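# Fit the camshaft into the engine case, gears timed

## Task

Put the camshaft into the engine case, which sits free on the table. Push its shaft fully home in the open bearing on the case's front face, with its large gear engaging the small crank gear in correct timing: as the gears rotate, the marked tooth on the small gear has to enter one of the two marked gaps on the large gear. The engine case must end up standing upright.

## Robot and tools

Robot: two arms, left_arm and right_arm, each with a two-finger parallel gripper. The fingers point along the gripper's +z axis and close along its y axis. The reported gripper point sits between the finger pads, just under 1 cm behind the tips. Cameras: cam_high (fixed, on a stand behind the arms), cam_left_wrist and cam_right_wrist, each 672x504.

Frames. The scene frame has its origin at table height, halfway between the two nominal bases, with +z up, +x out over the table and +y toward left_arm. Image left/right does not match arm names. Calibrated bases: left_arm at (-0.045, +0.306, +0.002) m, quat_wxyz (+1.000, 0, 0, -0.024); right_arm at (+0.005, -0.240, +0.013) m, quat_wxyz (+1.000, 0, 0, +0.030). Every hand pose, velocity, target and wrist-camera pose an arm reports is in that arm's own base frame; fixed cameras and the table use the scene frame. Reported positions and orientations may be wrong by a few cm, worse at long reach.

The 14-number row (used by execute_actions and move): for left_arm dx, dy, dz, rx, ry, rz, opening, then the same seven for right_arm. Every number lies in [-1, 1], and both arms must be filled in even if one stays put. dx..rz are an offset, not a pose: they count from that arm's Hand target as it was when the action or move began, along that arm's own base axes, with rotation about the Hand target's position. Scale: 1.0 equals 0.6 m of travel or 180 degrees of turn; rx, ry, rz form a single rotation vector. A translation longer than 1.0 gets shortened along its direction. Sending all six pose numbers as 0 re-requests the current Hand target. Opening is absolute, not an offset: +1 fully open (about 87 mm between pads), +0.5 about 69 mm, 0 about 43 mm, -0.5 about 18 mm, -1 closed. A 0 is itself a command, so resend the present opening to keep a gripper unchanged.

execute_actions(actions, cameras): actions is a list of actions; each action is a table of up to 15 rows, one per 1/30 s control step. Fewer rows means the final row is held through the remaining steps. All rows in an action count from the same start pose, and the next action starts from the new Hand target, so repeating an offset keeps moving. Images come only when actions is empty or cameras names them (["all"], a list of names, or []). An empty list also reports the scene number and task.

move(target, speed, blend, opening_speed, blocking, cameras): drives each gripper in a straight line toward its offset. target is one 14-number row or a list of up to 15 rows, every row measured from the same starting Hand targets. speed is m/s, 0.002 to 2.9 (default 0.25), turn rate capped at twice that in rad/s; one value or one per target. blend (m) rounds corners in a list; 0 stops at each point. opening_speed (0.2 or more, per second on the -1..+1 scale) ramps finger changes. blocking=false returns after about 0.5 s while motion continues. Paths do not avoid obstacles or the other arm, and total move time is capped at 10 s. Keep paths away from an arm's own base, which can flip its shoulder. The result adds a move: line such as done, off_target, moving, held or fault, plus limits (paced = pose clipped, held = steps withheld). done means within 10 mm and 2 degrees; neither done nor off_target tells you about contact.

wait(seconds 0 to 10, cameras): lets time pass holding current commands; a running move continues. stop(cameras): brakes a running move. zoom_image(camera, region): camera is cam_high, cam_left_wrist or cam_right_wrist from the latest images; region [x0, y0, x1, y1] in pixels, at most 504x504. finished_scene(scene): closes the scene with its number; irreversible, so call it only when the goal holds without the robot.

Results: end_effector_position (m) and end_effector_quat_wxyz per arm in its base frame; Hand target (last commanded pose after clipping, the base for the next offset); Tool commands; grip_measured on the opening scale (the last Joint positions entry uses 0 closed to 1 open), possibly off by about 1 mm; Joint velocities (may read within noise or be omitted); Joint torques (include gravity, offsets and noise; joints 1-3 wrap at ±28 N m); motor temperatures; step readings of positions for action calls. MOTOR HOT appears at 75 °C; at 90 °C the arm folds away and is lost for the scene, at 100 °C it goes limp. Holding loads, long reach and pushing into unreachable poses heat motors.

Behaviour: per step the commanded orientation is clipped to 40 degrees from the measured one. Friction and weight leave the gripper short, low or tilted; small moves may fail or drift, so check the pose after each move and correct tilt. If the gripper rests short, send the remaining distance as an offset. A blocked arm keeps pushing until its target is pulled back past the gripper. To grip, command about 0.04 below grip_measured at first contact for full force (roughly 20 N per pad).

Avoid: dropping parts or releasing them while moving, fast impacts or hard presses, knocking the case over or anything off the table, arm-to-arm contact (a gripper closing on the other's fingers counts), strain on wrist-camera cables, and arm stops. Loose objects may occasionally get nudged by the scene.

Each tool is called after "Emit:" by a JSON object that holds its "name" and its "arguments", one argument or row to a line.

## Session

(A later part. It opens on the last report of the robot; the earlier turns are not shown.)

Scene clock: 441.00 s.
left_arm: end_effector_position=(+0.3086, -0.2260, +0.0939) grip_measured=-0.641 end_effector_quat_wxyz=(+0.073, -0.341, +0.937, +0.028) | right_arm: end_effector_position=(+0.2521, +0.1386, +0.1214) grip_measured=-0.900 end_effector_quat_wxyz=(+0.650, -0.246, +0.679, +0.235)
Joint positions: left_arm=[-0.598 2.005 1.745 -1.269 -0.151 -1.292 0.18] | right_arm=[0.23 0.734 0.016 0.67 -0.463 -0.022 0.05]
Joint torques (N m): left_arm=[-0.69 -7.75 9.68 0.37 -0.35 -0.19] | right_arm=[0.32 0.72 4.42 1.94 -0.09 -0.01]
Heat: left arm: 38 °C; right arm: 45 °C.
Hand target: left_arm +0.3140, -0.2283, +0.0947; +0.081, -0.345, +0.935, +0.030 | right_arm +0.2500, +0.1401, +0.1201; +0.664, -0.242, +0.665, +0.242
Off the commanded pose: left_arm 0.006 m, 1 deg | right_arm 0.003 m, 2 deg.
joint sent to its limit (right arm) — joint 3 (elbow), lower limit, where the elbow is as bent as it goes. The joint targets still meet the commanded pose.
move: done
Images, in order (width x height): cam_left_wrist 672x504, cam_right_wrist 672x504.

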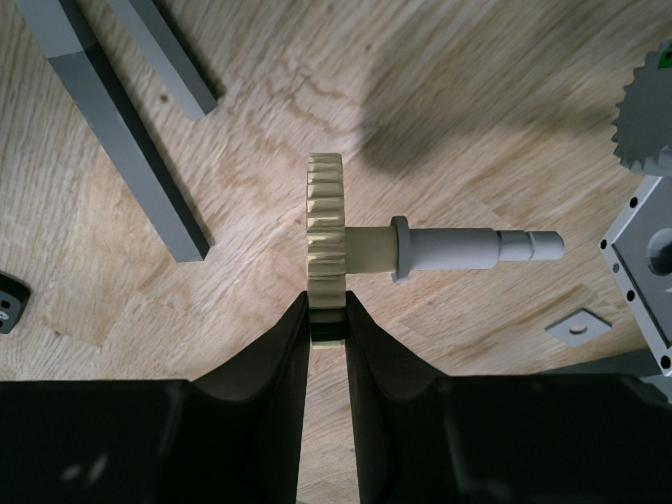

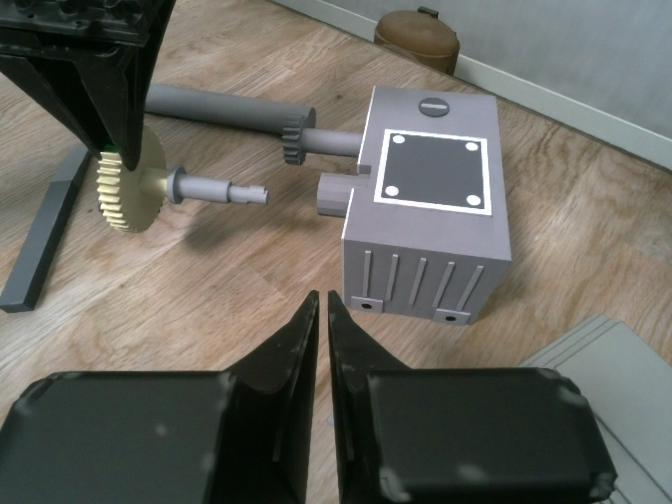

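Emit:
{"name": "move", "arguments": {
  "target": [0.0,0.0,-0.007,-0.0207,-0.0296,-0.004,-0.95,0,0,0,0,0,0,-0.9],
  "speed": 0.12,
  "cameras": ["cam_left_wrist","cam_right_wrist"]
}}

Emit:
{"name": "zoom_image", "arguments": {
  "camera": "cam_left_wrist",
  "region": [472, 20, 672, 390]
}}

Emit:
{"name": "zoom_image", "arguments": {
  "camera": "cam_right_wrist",
  "region": [90, 100, 390, 250]
}}

Scene clock: 529.00 s.
left_arm: end_effector_position=(+0.3152, -0.2304, +0.0795) grip_measured=-0.641 end_effector_quat_wxyz=(+0.100, -0.343, +0.934, -0.009) | right_arm: end_effector_position=(+0.2521, +0.1386, +0.1214) grip_measured=-0.900 end_effector_quat_wxyz=(+0.650, -0.246, +0.679, +0.235)
Joint positions: left_arm=[-0.598 1.947 1.601 -1.091 -0.152 -1.293 0.18] | right_arm=[0.23 0.734 0.016 0.67 -0.463 -0.022 0.05]
Joint torques (N m): left_arm=[-0.64 -11.86 6.01 0.61 -0.32 -0.07] | right_arm=[0.34 0.68 4.46 1.94 -0.1 -0.01]
Motor temperatures (°C): left_arm=[23 37 44 27 26 25 27] | right_arm=[25 27 36 46 27 26 27]
Heat: left arm: 44 °C; right arm: 46 °C.
Hand target: left_arm +0.3140, -0.2282, +0.0905; +0.114, -0.342, +0.933, -0.017 | right_arm +0.2500, +0.1401, +0.1200; +0.664, -0.242, +0.665, +0.242
Off the commanded pose: left_arm 0.011 m, 2 deg | right_arm 0.003 m, 2 deg.
joint sent to its limit (right arm) — joint 3 (elbow), lower limit, where the elbow is as bent as it goes. The joint targets still meet the commanded pose.
move: off_target (left_arm)
Images, in order (width x height): cam_left_wrist 672x504, cam_right_wrist 672x504.

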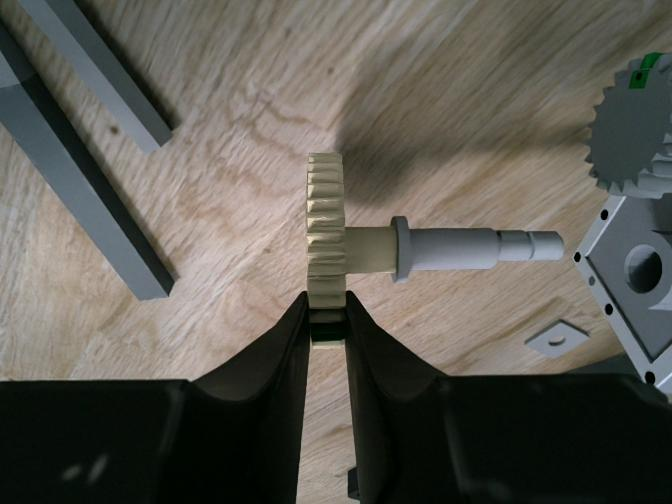

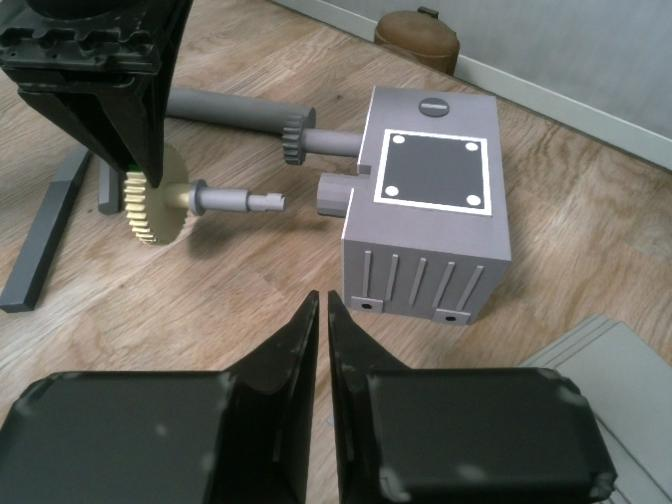

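Scaled by 1.362 from the camera's 672x504 image, which has a finer 960x720 frame.

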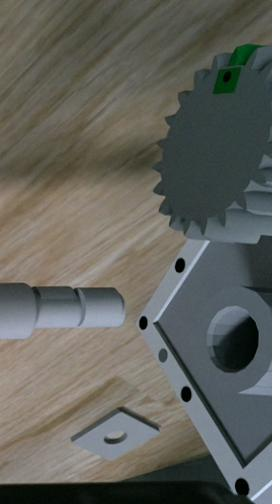

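Scaled by 1.680 from the camera's 672x504 image, which has a finer 960x720 frame.

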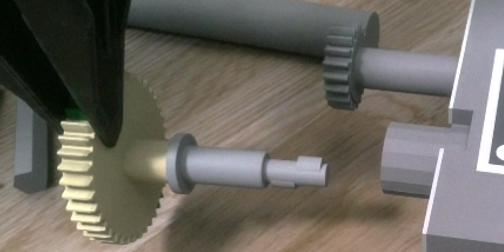

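Emit:
{"name": "move", "arguments": {
  "target": [0.0113,-0.0167,0.0267,0.0048,0.0068,-0.0083,-0.95,0,0,0,0,0,0,-0.9],
  "speed": 0.1,
  "cameras": ["cam_left_wrist","cam_right_wrist"]
}}

Emit:
{"name": "zoom_image", "arguments": {
  "camera": "cam_left_wrist",
  "region": [472, 20, 672, 390]
}}

Emit:
{"name": "zoom_image", "arguments": {
  "camera": "cam_right_wrist",
  "region": [150, 100, 390, 250]
}}

Scene clock: 561.07 s.
left_arm: end_effector_position=(+0.3220, -0.2380, +0.1070) grip_measured=-0.641 end_effector_quat_wxyz=(+0.107, -0.336, +0.935, -0.019) | right_arm: end_effector_position=(+0.2521, +0.1386, +0.1214) grip_measured=-0.900 end_effector_quat_wxyz=(+0.650, -0.246, +0.679, +0.235)
Joint positions: left_arm=[-0.604 1.959 1.725 -1.179 -0.152 -1.283 0.18] | right_arm=[0.23 0.734 0.016 0.67 -0.463 -0.022 0.05]
Joint torques (N m): left_arm=[-1.02 -7.46 9.68 0.39 -0.29 -0.01] | right_arm=[0.34 0.73 4.46 1.93 -0.1 -0.01]
Motor temperatures (°C): left_arm=[23 47 39 27 26 25 27] | right_arm=[25 27 36 46 27 26 27]
Heat: left arm: 47 °C; right arm: 46 °C.
Hand target: left_arm +0.3208, -0.2382, +0.1065; +0.106, -0.330, +0.938, -0.008 | right_arm +0.2500, +0.1401, +0.1200; +0.664, -0.242, +0.665, +0.242
Off the commanded pose: left_arm 0.001 m, 2 deg | right_arm 0.003 m, 2 deg.
joint sent to its limit (right arm) — joint 3 (elbow), lower limit, where the elbow is as bent as it goes. The joint targets still meet the commanded pose.
move: done
Images, in order (width x height): cam_left_wrist 672x504, cam_right_wrist 672x504.

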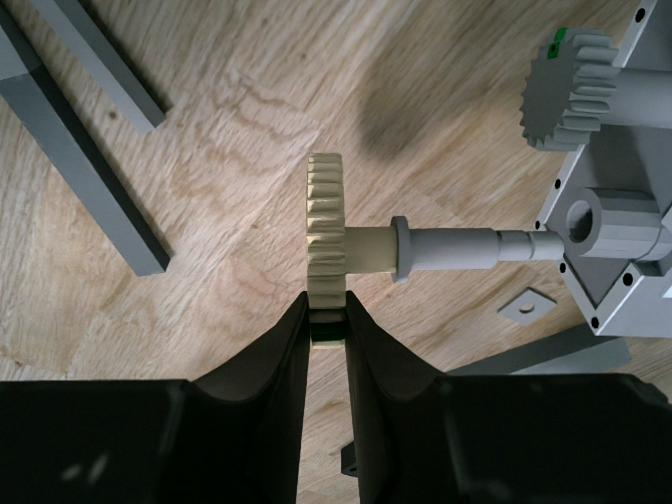

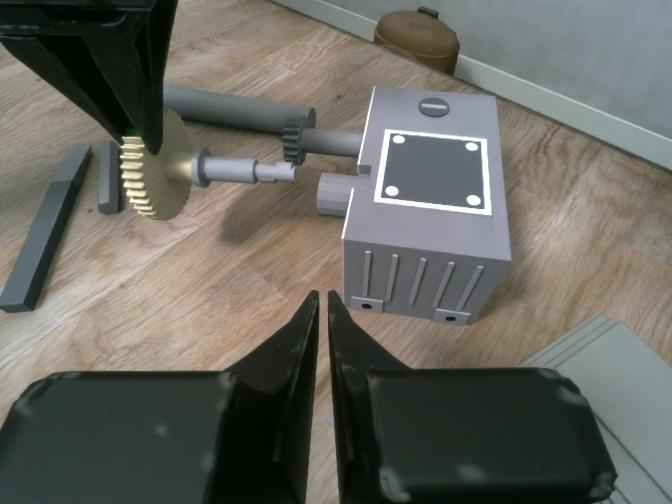

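Scaled by 1.362 from the camera's 672x504 image, which has a finer 960x720 frame.

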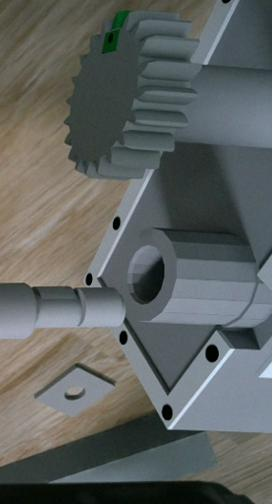

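Scaled by 2.100 from the camera's 672x504 image, which has a finer 960x720 frame.

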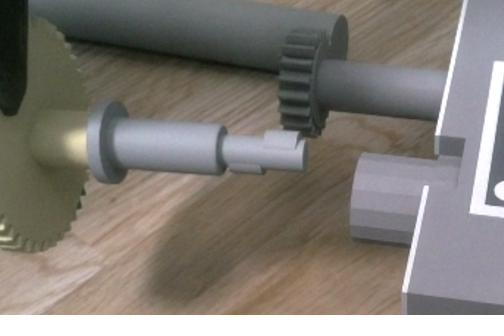

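Emit:
{"name": "move", "arguments": {
  "target": [0.0115,-0.0078,-0.0238,0.003,0.0024,-0.0111,-0.95,0,0,0,0,0,0,-0.9],
  "speed": 0.08,
  "cameras": ["cam_left_wrist","cam_right_wrist"]
}}

Emit:
{"name": "zoom_image", "arguments": {
  "camera": "cam_left_wrist",
  "region": [472, 20, 672, 390]
}}

Emit:
{"name": "zoom_image", "arguments": {
  "camera": "cam_right_wrist",
  "region": [150, 100, 390, 250]
}}

Scene clock: 578.83 s.
left_arm: end_effector_position=(+0.3232, -0.2383, +0.0915) grip_measured=-0.641 end_effector_quat_wxyz=(+0.097, -0.319, +0.943, -0.003) | right_arm: end_effector_position=(+0.2521, +0.1386, +0.1214) grip_measured=-0.900 end_effector_quat_wxyz=(+0.650, -0.246, +0.679, +0.235)
Joint positions: left_arm=[-0.604 2.006 1.734 -1.175 -0.152 -1.248 0.18] | right_arm=[0.23 0.734 0.016 0.67 -0.463 -0.022 0.05]
Joint torques (N m): left_arm=[-1.07 -7.76 9.91 0.6 -0.28 -0.02] | right_arm=[0.32 0.72 4.44 1.94 -0.1 0]
Heat: left arm: 44 °C; right arm: 46 °C.
Hand target: left_arm +0.3277, -0.2429, +0.0923; +0.104, -0.313, +0.944, -0.004 | right_arm +0.2500, +0.1401, +0.1200; +0.664, -0.242, +0.665, +0.242
Off the commanded pose: left_arm 0.006 m, 1 deg | right_arm 0.003 m, 2 deg.
joint sent to its limit (right arm) — joint 3 (elbow), lower limit, where the elbow is as bent as it goes. The joint targets still meet the commanded pose.
move: done
Images, in order (width x height): cam_left_wrist 672x504, cam_right_wrist 672x504.

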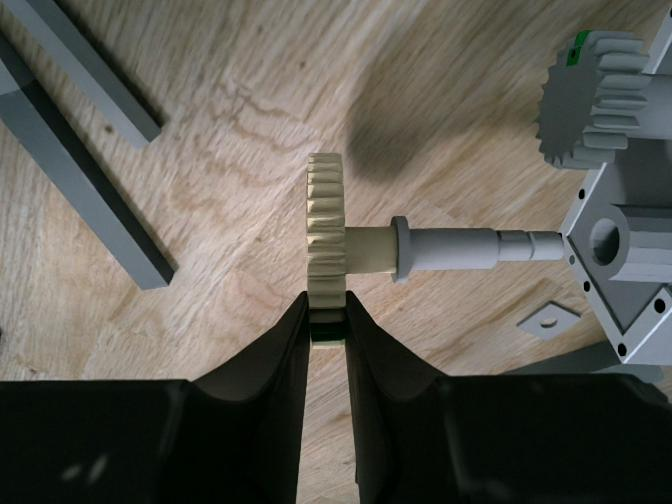

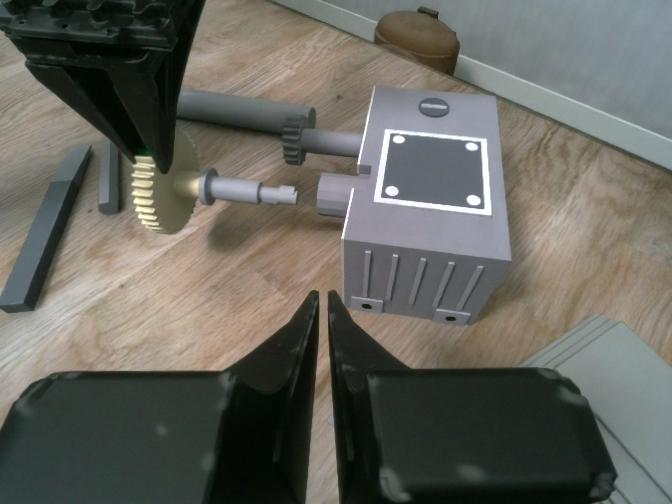

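Scaled by 1.362 from the camera's 672x504 image, which has a finer 960x720 frame.

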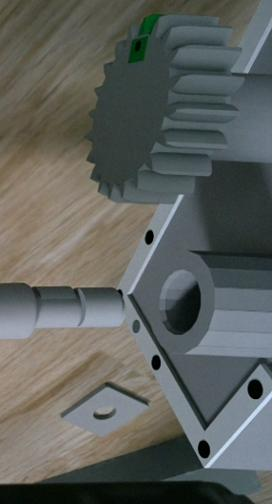

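Scaled by 2.100 from the camera's 672x504 image, which has a finer 960x720 frame.

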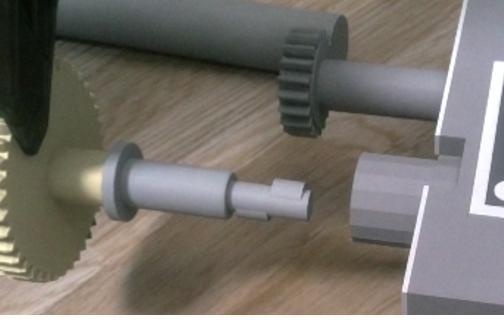

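Emit:
{"name": "move", "arguments": {
  "target": [0.016,-0.0128,0.0022,0,0,0,-0.95,0,0,0,0,0,0,-0.9],
  "speed": 0.06,
  "cameras": ["cam_left_wrist","cam_right_wrist"]
}}

Emit:
{"name": "zoom_image", "arguments": {
  "camera": "cam_left_wrist",
  "region": [472, 20, 672, 390]
}}

Emit:
{"name": "zoom_image", "arguments": {
  "camera": "cam_right_wrist",
  "region": [150, 100, 390, 250]
}}

Scene clock: 594.27 s.
left_arm: end_effector_position=(+0.3374, -0.2498, +0.0940) grip_measured=-0.641 end_effector_quat_wxyz=(+0.105, -0.318, +0.942, -0.013) | right_arm: end_effector_position=(+0.2521, +0.1386, +0.1214) grip_measured=-0.900 end_effector_quat_wxyz=(+0.650, -0.246, +0.679, +0.235)
Joint positions: left_arm=[-0.608 2.056 1.815 -1.182 -0.152 -1.247 0.18] | right_arm=[0.23 0.734 0.016 0.67 -0.463 -0.022 0.05]
Joint torques (N m): left_arm=[-0.91 -8.01 10.06 0.38 -0.28 -0.03] | right_arm=[0.36 0.7 4.4 1.94 -0.1 0]
Motor temperatures (°C): left_arm=[23 41 42 27 26 25 27] | right_arm=[25 27 36 46 27 26 27]
Heat: left arm: 42 °C; right arm: 46 °C.
Hand target: left_arm +0.3373, -0.2507, +0.0936; +0.104, -0.313, +0.944, -0.004 | right_arm +0.2500, +0.1401, +0.1200; +0.664, -0.242, +0.665, +0.242
Off the commanded pose: left_arm 0.001 m, 1 deg | right_arm 0.003 m, 2 deg.
joint sent to its limit (right arm) — joint 3 (elbow), lower limit, where the elbow is as bent as it goes. The joint targets still meet the commanded pose.
move: done
Images, in order (width x height): cam_left_wrist 672x504, cam_right_wrist 672x504.

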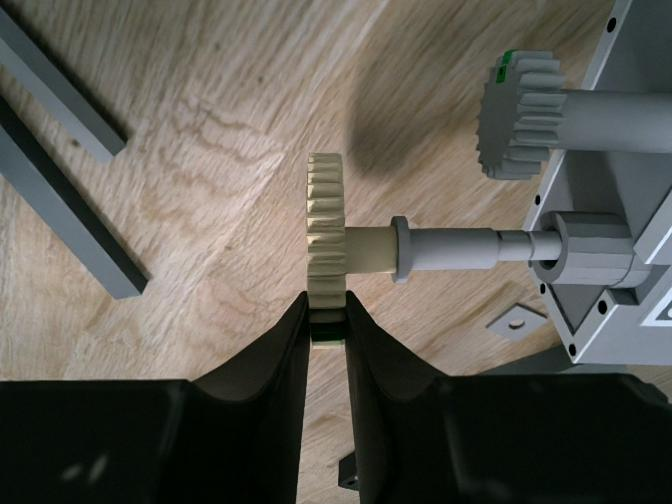

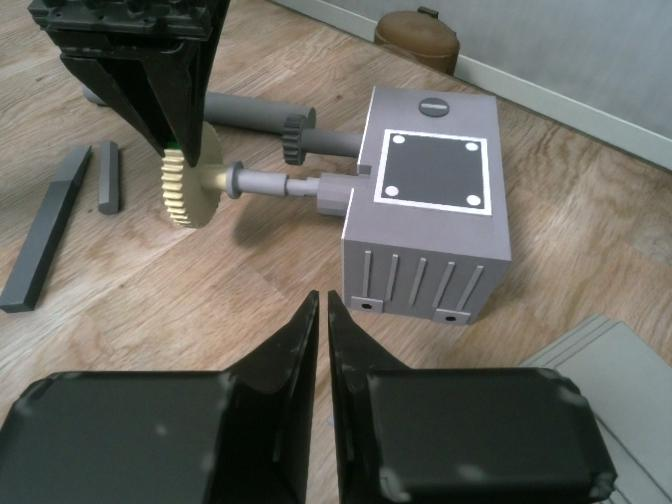

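Scaled by 1.362 from the camera's 672x504 image, which has a finer 960x720 frame.

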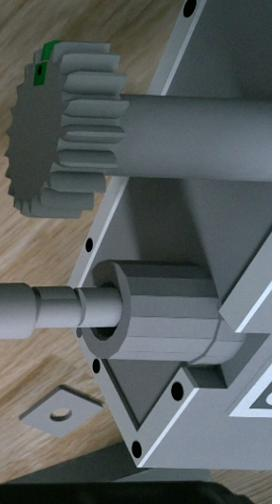

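Scaled by 2.100 from the camera's 672x504 image, which has a finer 960x720 frame.

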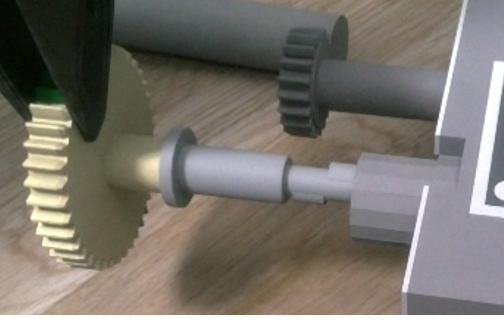

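Emit:
{"name": "move", "arguments": {
  "target": [0.0036,0.003,-0.0035,0,0,-0.0139,-0.95,0,0,0,0,0,0,-0.9],
  "speed": 0.06,
  "cameras": ["cam_left_wrist","cam_right_wrist"]
}}

Emit:
{"name": "zoom_image", "arguments": {
  "camera": "cam_left_wrist",
  "region": [380, 120, 672, 340]
}}

Emit:
{"name": "zoom_image", "arguments": {
  "camera": "cam_right_wrist",
  "region": [200, 100, 380, 240]
}}

Scene clock: 606.23 s.
left_arm: end_effector_position=(+0.3362, -0.2481, +0.0938) grip_measured=-0.641 end_effector_quat_wxyz=(+0.105, -0.295, +0.950, -0.011) | right_arm: end_effector_position=(+0.2521, +0.1386, +0.1214) grip_measured=-0.900 end_effector_quat_wxyz=(+0.650, -0.246, +0.679, +0.235)
Joint positions: left_arm=[-0.608 2.056 1.815 -1.182 -0.152 -1.199 0.18] | right_arm=[0.23 0.734 0.016 0.67 -0.463 -0.022 0.05]
Joint torques (N m): left_arm=[-0.16 -7.75 9.63 0.56 -0.19 -0.01] | right_arm=[0.35 0.72 4.42 1.94 -0.11 0]
Heat: left arm: 41 °C; right arm: 47 °C.
Hand target: left_arm +0.3394, -0.2489, +0.0915; +0.104, -0.292, +0.951, -0.006 | right_arm +0.2500, +0.1401, +0.1200; +0.664, -0.242, +0.665, +0.242
Off the commanded pose: left_arm 0.004 m, 1 deg | right_arm 0.003 m, 2 deg.
joint sent to its limit (right arm) — joint 3 (elbow), lower limit, where the elbow is as bent as it goes. The joint targets still meet the commanded pose.
move: done
Images, in order (width x height): cam_left_wrist 672x504, cam_right_wrist 672x504.

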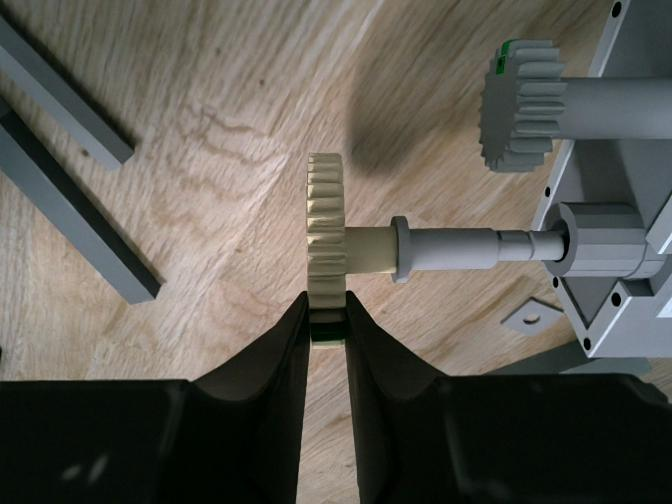

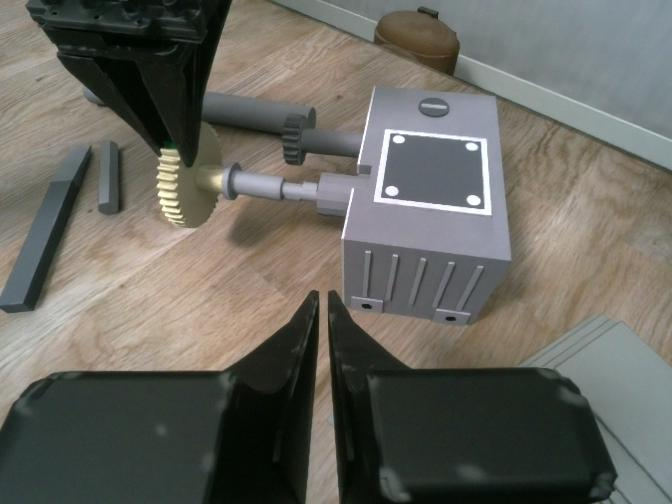

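Scaled by 1.726 from the camera's 672x504 image, which has a finer 960x720 frame.

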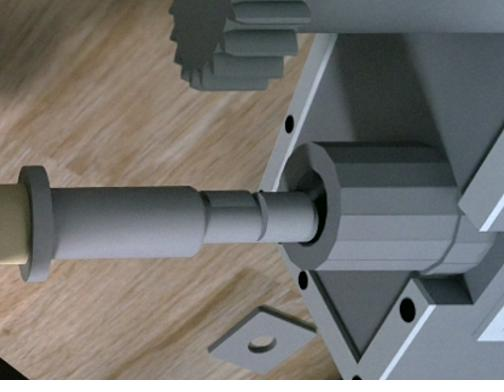

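Scaled by 2.800 from the camera's 672x504 image, which has a finer 960x720 frame.

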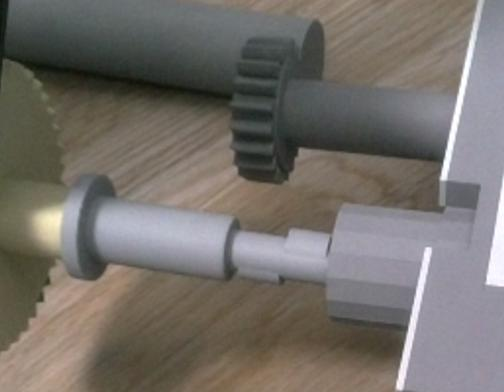

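Emit:
{"name": "move", "arguments": {
  "target": [0.0085,-0.0075,-0.011,-0.0112,-0.0082,0,-0.95,0,0,0,0,0,0,-0.9],
  "speed": 0.05,
  "cameras": ["cam_left_wrist","cam_right_wrist"]
}}

Emit:
{"name": "zoom_image", "arguments": {
  "camera": "cam_left_wrist",
  "region": [380, 120, 672, 340]
}}

Emit:
{"name": "zoom_image", "arguments": {
  "camera": "cam_right_wrist",
  "region": [200, 100, 380, 240]
}}

Scene clock: 629.90 s.
left_arm: end_effector_position=(+0.3457, -0.2549, +0.0906) grip_measured=-0.641 end_effector_quat_wxyz=(+0.119, -0.294, +0.948, -0.029) | right_arm: end_effector_position=(+0.2522, +0.1387, +0.1215) grip_measured=-0.900 end_effector_quat_wxyz=(+0.651, -0.246, +0.679, +0.235)
Joint positions: left_arm=[-0.608 2.056 1.797 -1.117 -0.151 -1.194 0.18] | right_arm=[0.23 0.734 0.016 0.67 -0.463 -0.022 0.05]
Joint torques (N m): left_arm=[0.28 -8.99 6.41 0.8 -0.03 -0.03] | right_arm=[0.35 0.72 4.45 1.94 -0.1 0]
Heat: left arm: 41 °C; right arm: 47 °C.
Hand target: left_arm +0.3445, -0.2533, +0.0848; +0.111, -0.294, +0.949, -0.026 | right_arm +0.2500, +0.1401, +0.1201; +0.664, -0.242, +0.665, +0.242
Off the commanded pose: left_arm 0.006 m, 1 deg | right_arm 0.003 m, 2 deg.
joint sent to its limit (right arm) — joint 3 (elbow), lower limit, where the elbow is as bent as it goes. The joint targets still meet the commanded pose.
move: done
Images, in order (width x height): cam_left_wrist 672x504, cam_right_wrist 672x504.

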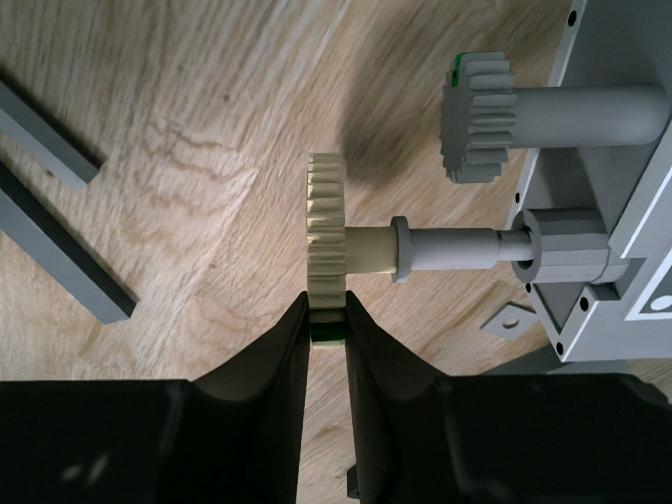

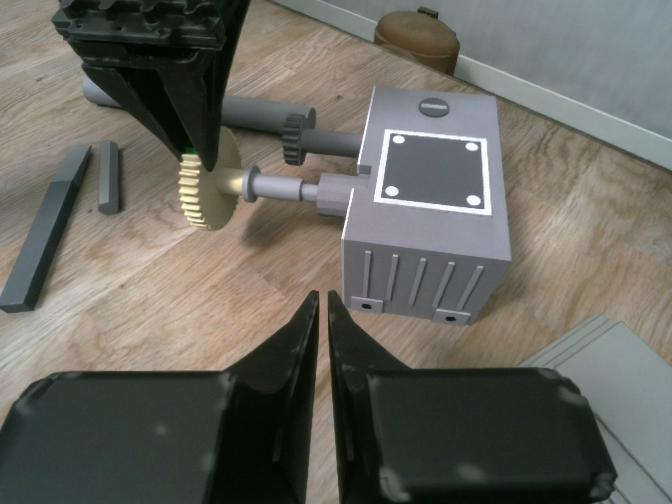

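Scaled by 1.726 from the camera's 672x504 image, which has a finer 960x720 frame.

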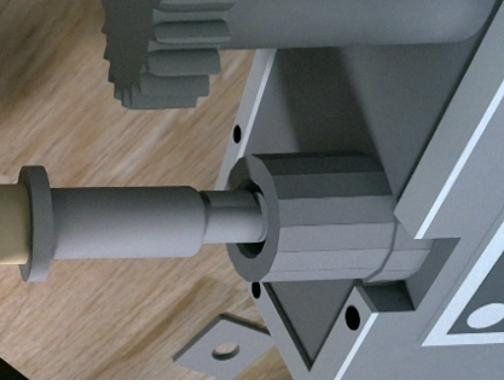

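Scaled by 2.800 from the camera's 672x504 image, which has a finer 960x720 frame.

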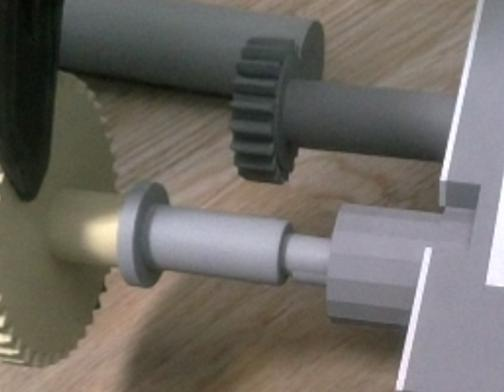

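Emit:
{"name": "move", "arguments": {
  "target": [0.0068,-0.0157,0.003,0,0,0.0056,-0.95,0,0,0,0,0,0,-0.9],
  "speed": 0.05,
  "cameras": ["cam_left_wrist","cam_right_wrist"]
}}

Emit:
{"name": "zoom_image", "arguments": {
  "camera": "cam_left_wrist",
  "region": [380, 120, 672, 340]
}}

Emit:
{"name": "zoom_image", "arguments": {
  "camera": "cam_right_wrist",
  "region": [200, 100, 380, 240]
}}

Scene clock: 641.23 s.
left_arm: end_effector_position=(+0.3456, -0.2563, +0.0877) grip_measured=-0.641 end_effector_quat_wxyz=(+0.113, -0.297, +0.948, -0.023) | right_arm: end_effector_position=(+0.2522, +0.1387, +0.1215) grip_measured=-0.900 end_effector_quat_wxyz=(+0.651, -0.246, +0.679, +0.235)
Joint positions: left_arm=[-0.61 2.078 1.819 -1.136 -0.15 -1.203 0.18] | right_arm=[0.23 0.734 0.016 0.67 -0.463 -0.022 0.05]
Joint torques (N m): left_arm=[-0.91 -7.92 10.18 0.66 -0.11 -0.23] | right_arm=[0.34 0.69 4.44 1.94 -0.1 0]
Heat: left arm: 40 °C; right arm: 47 °C.
Hand target: left_arm +0.3486, -0.2628, +0.0867; +0.111, -0.302, +0.946, -0.026 | right_arm +0.2500, +0.1401, +0.1201; +0.664, -0.242, +0.665, +0.242
Off the commanded pose: left_arm 0.007 m, 1 deg | right_arm 0.003 m, 2 deg.
joint sent to its limit (right arm) — joint 3 (elbow), lower limit, where the elbow is as bent as it goes. The joint targets still meet the commanded pose.
move: done
Images, in order (width x height): cam_left_wrist 672x504, cam_right_wrist 672x504.

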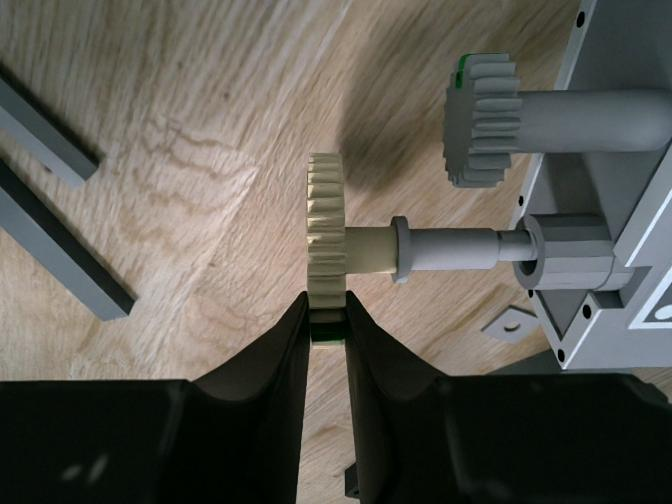

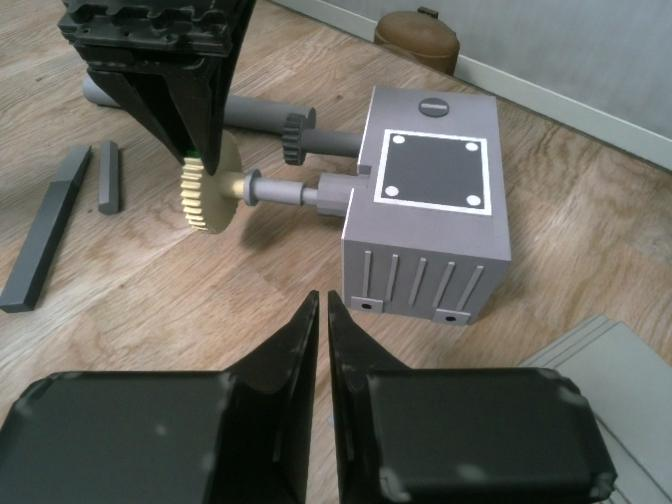

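Scaled by 1.726 from the camera's 672x504 image, which has a finer 960x720 frame.

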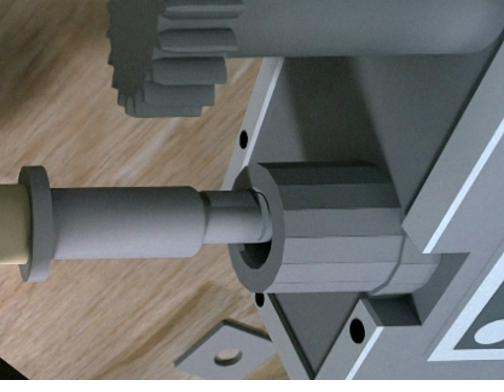

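Scaled by 2.800 from the camera's 672x504 image, which has a finer 960x720 frame.

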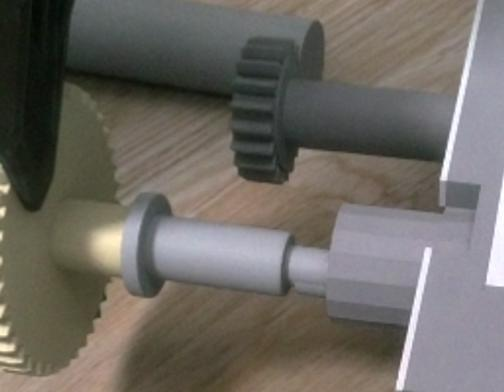

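Emit:
{"name": "move", "arguments": {
  "target": [0.004,-0.005,0.008,-0.004,-0.003,0.003,-0.95,0,0,0,0,0,0,-0.9],
  "speed": 0.05,
  "cameras": ["cam_left_wrist","cam_right_wrist"]
}}

Emit:
{"name": "zoom_image", "arguments": {
  "camera": "cam_left_wrist",
  "region": [380, 120, 672, 340]
}}

Emit:
{"name": "zoom_image", "arguments": {
  "camera": "cam_right_wrist",
  "region": [200, 100, 380, 240]
}}

Scene clock: 651.10 s.
left_arm: end_effector_position=(+0.3467, -0.2595, +0.0906) grip_measured=-0.641 end_effector_quat_wxyz=(+0.114, -0.302, +0.946, -0.027) | right_arm: end_effector_position=(+0.2522, +0.1387, +0.1215) grip_measured=-0.900 end_effector_quat_wxyz=(+0.651, -0.246, +0.679, +0.235)
Joint positions: left_arm=[-0.613 2.081 1.834 -1.142 -0.148 -1.218 0.18] | right_arm=[0.23 0.734 0.016 0.67 -0.463 -0.022 0.05]
Joint torques (N m): left_arm=[-0.62 -8.23 10.36 0.7 -0.1 -0.19] | right_arm=[0.34 0.72 4.48 1.94 -0.1 0]
Heat: left arm: 41 °C; right arm: 47 °C.
Hand target: left_arm +0.3510, -0.2657, +0.0915; +0.114, -0.307, +0.944, -0.032 | right_arm +0.2500, +0.1401, +0.1201; +0.664, -0.242, +0.665, +0.242
Off the commanded pose: left_arm 0.008 m, 1 deg | right_arm 0.003 m, 2 deg.
joint sent to its limit (right arm) — joint 3 (elbow), lower limit, where the elbow is as bent as it goes. The joint targets still meet the commanded pose.
move: done
Images, in order (width x height): cam_left_wrist 672x504, cam_right_wrist 672x504.

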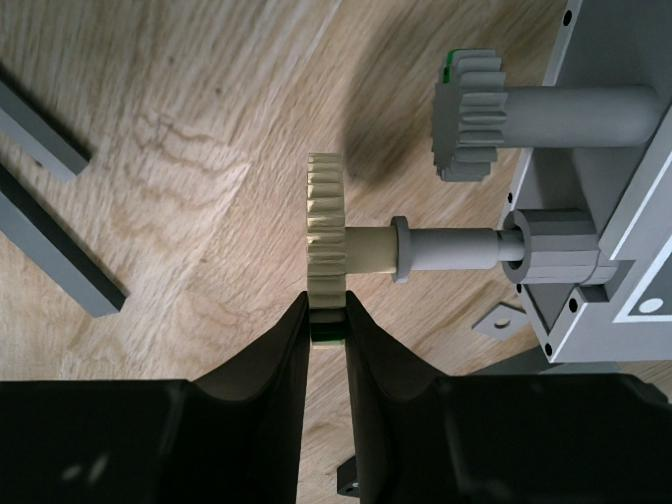

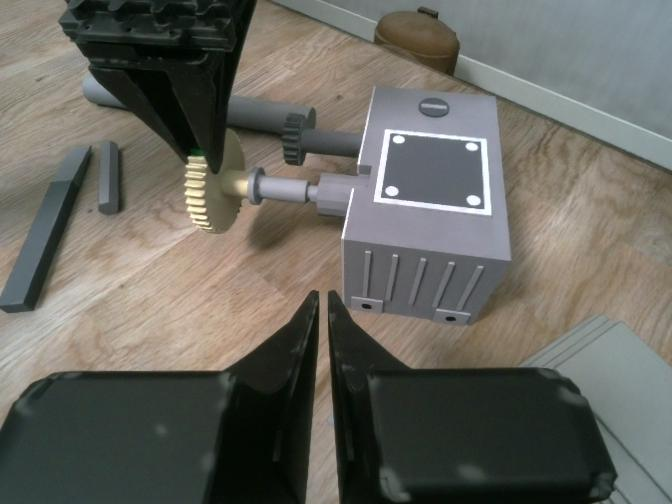

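Scaled by 1.726 from the camera's 672x504 image, which has a finer 960x720 frame.

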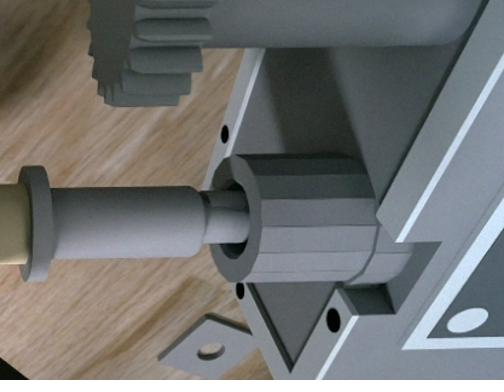

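Scaled by 2.800 from the camera's 672x504 image, which has a finer 960x720 frame.

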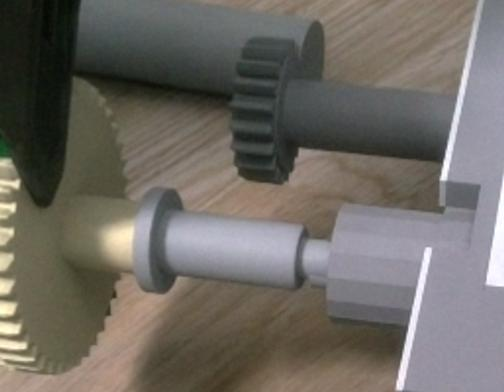

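Emit:
{"name": "move", "arguments": {
  "target": [
    [0.004,-0.005,0,0,0,0.006,-0.95,0,0,0,0,0,0,-0.9],
    [0.006,-0.008,0,0,0,-0.006,-0.95,0,0,0,0,0,0,-0.9],
    [0.007,-0.009,0,0,0,0.006,-0.95,0,0,0,0,0,0,-0.9],
    [0.007,-0.009,0,0,0,0,-0.95,0,0,0,0,0,0,-0.9]
  ],
  "speed": 0.06,
  "blend": 0.004,
  "cameras": ["cam_left_wrist","cam_right_wrist"]
}}

Emit:
{"name": "zoom_image", "arguments": {
  "camera": "cam_left_wrist",
  "region": [380, 120, 672, 340]
}}

Emit:
{"name": "zoom_image", "arguments": {
  "camera": "cam_right_wrist",
  "region": [200, 100, 380, 240]
}}

Scene clock: 666.10 s.
left_arm: end_effector_position=(+0.3525, -0.2675, +0.0907) grip_measured=-0.641 end_effector_quat_wxyz=(+0.115, -0.305, +0.945, -0.032) | right_arm: end_effector_position=(+0.2522, +0.1387, +0.1215) grip_measured=-0.900 end_effector_quat_wxyz=(+0.651, -0.246, +0.679, +0.235)
Joint positions: left_arm=[-0.619 2.111 1.88 -1.149 -0.145 -1.229 0.18] | right_arm=[0.23 0.734 0.016 0.67 -0.463 -0.022 0.05]
Joint torques (N m): left_arm=[-0.54 -8.53 10.41 0.6 -0.13 -0.14] | right_arm=[0.32 0.7 4.42 1.94 -0.1 0]
Heat: left arm: 43 °C; right arm: 47 °C.
Hand target: left_arm +0.3552, -0.2711, +0.0915; +0.114, -0.307, +0.944, -0.032 | right_arm +0.2500, +0.1401, +0.1201; +0.664, -0.242, +0.665, +0.242
Off the commanded pose: left_arm 0.005 m, 0 deg | right_arm 0.003 m, 2 deg.
joint sent to its limit (right arm) — joint 3 (elbow), lower limit, where the elbow is as bent as it goes. The joint targets still meet the commanded pose.
move: done
Images, in order (width x height): cam_left_wrist 672x504, cam_right_wrist 672x504.

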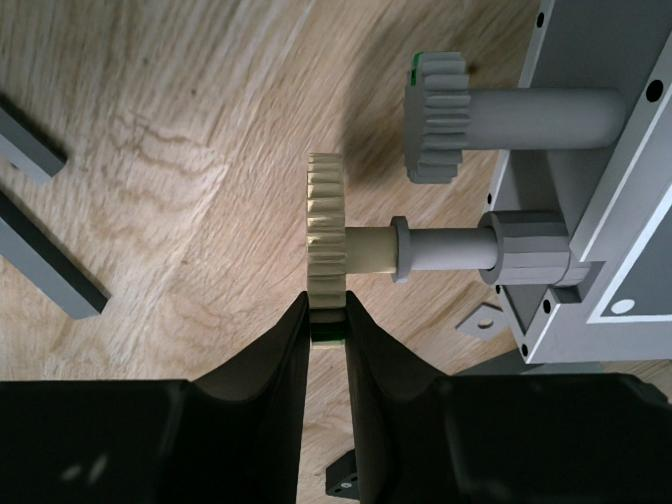

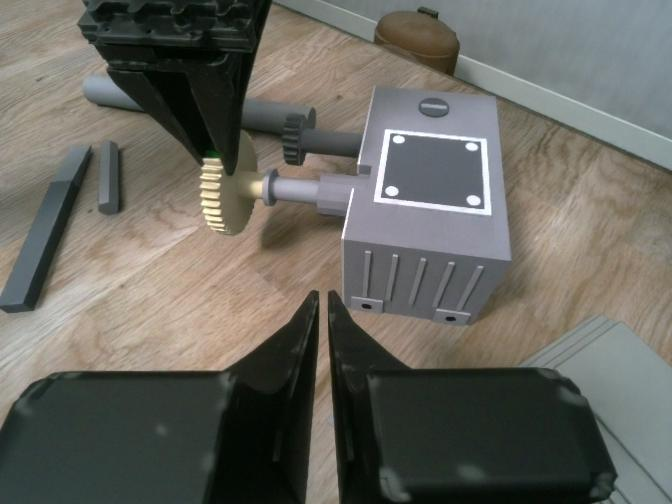

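Scaled by 1.726 from the camera's 672x504 image, which has a finer 960x720 frame.

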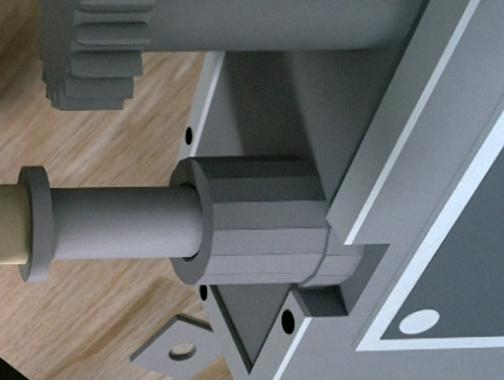

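Scaled by 2.800 from the camera's 672x504 image, which has a finer 960x720 frame.

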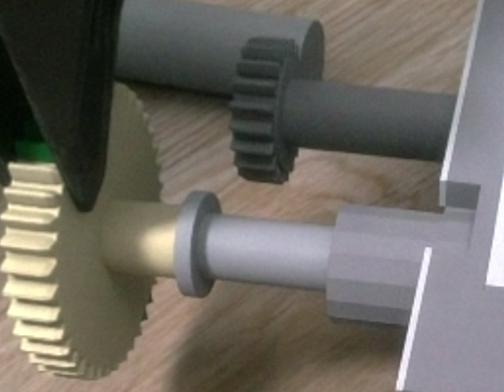

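Emit:
{"name": "zoom_image", "arguments": {
  "camera": "cam_left_wrist",
  "region": [280, 140, 380, 360]
}}

Emit:
{"name": "zoom_image", "arguments": {
  "camera": "cam_left_wrist",
  "region": [395, 40, 495, 200]
}}

Scaled by 2.291 from the camera's 672x504 image, which has a finer 960x720 frame.

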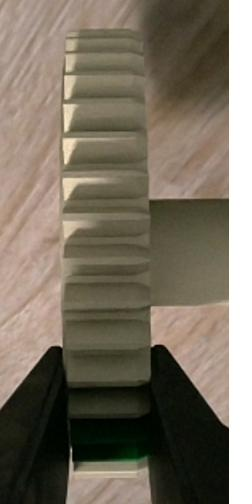

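Scaled by 3.150 from the camera's 672x504 image, which has a finer 960x720 frame.

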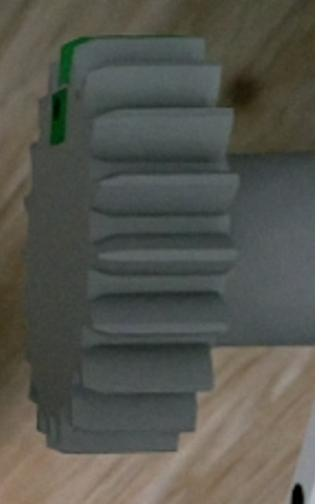

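Emit:
{"name": "move", "arguments": {
  "target": [
    [0.006,-0.008,0,0.004,0.003,0.006,-0.95,0,0,0,0,0,0,-0.9],
    [0.009,-0.0125,0,-0.004,-0.003,-0.006,-0.95,0,0,0,0,0,0,-0.9],
    [0.012,-0.0165,0,0.004,0.003,0.006,-0.95,0,0,0,0,0,0,-0.9],
    [0.0137,-0.0189,0,-0.004,-0.003,-0.006,-0.95,0,0,0,0,0,0,-0.9],
    [0.0137,-0.0189,0,0,0,0,-0.95,0,0,0,0,0,0,-0.9]
  ],
  "speed": 0.06,
  "blend": 0.004,
  "cameras": ["cam_left_wrist","cam_right_wrist"]
}}

Emit:
{"name": "zoom_image", "arguments": {
  "camera": "cam_left_wrist",
  "region": [280, 30, 672, 340]
}}

Emit:
{"name": "zoom_image", "arguments": {
  "camera": "cam_right_wrist",
  "region": [180, 80, 380, 250]
}}

Scene clock: 748.83 s.
left_arm: end_effector_position=(+0.3576, -0.2759, +0.0906) grip_measured=-0.641 end_effector_quat_wxyz=(+0.108, -0.304, +0.946, -0.025) | right_arm: end_effector_position=(+0.2522, +0.1387, +0.1215) grip_measured=-0.900 end_effector_quat_wxyz=(+0.651, -0.246, +0.679, +0.235)
Joint positions: left_arm=[-0.627 2.177 1.985 -1.21 -0.145 -1.237 0.18] | right_arm=[0.23 0.734 0.016 0.67 -0.463 -0.022 0.05]
Joint torques (N m): left_arm=[-0.76 -9.16 9.84 0.8 -0.16 -0.16] | right_arm=[0.32 0.72 4.45 1.94 -0.1 -0.01]
Motor temperatures (°C): left_arm=[23 44 47 26 26 25 27] | right_arm=[25 27 35 47 27 26 27]
Heat: left arm: 47 °C; right arm: 47 °C.
Hand target: left_arm +0.3634, -0.2826, +0.0915; +0.114, -0.307, +0.944, -0.033 | right_arm +0.2500, +0.1401, +0.1201; +0.664, -0.242, +0.665, +0.242
Off the commanded pose: left_arm 0.009 m, 1 deg | right_arm 0.003 m, 2 deg.
joint sent to its limit (right arm) — joint 3 (elbow), lower limit, where the elbow is as bent as it goes. The joint targets still meet the commanded pose.
move: done
Images, in order (width x height): cam_left_wrist 672x504, cam_right_wrist 672x504.

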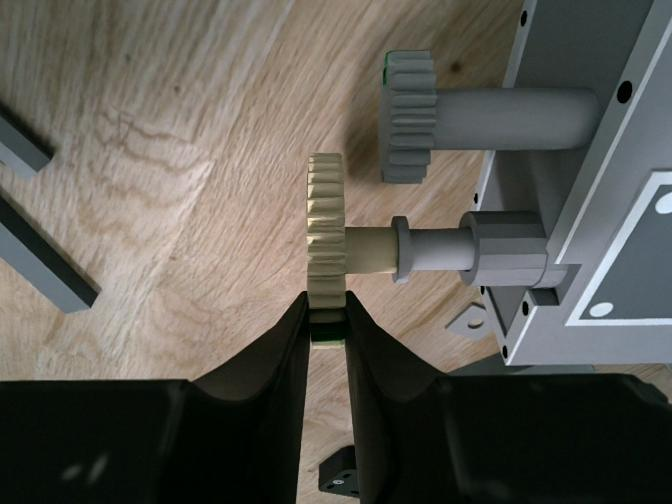

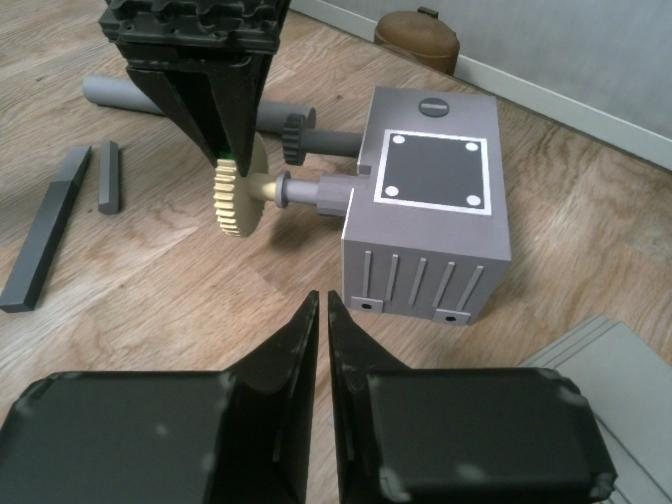

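Scaled by 1.286 from the camera's 672x504 image, which has a finer 960x720 frame.

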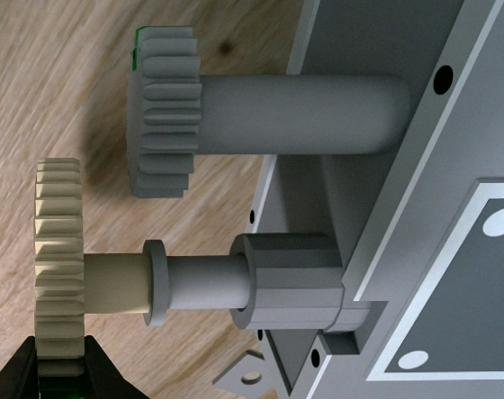

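Scaled by 2.520 from the camera's 672x504 image, which has a finer 960x720 frame.

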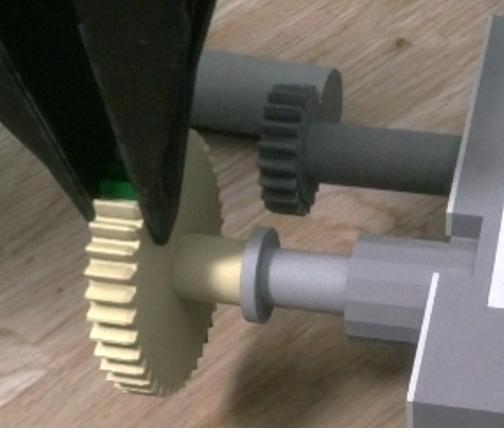

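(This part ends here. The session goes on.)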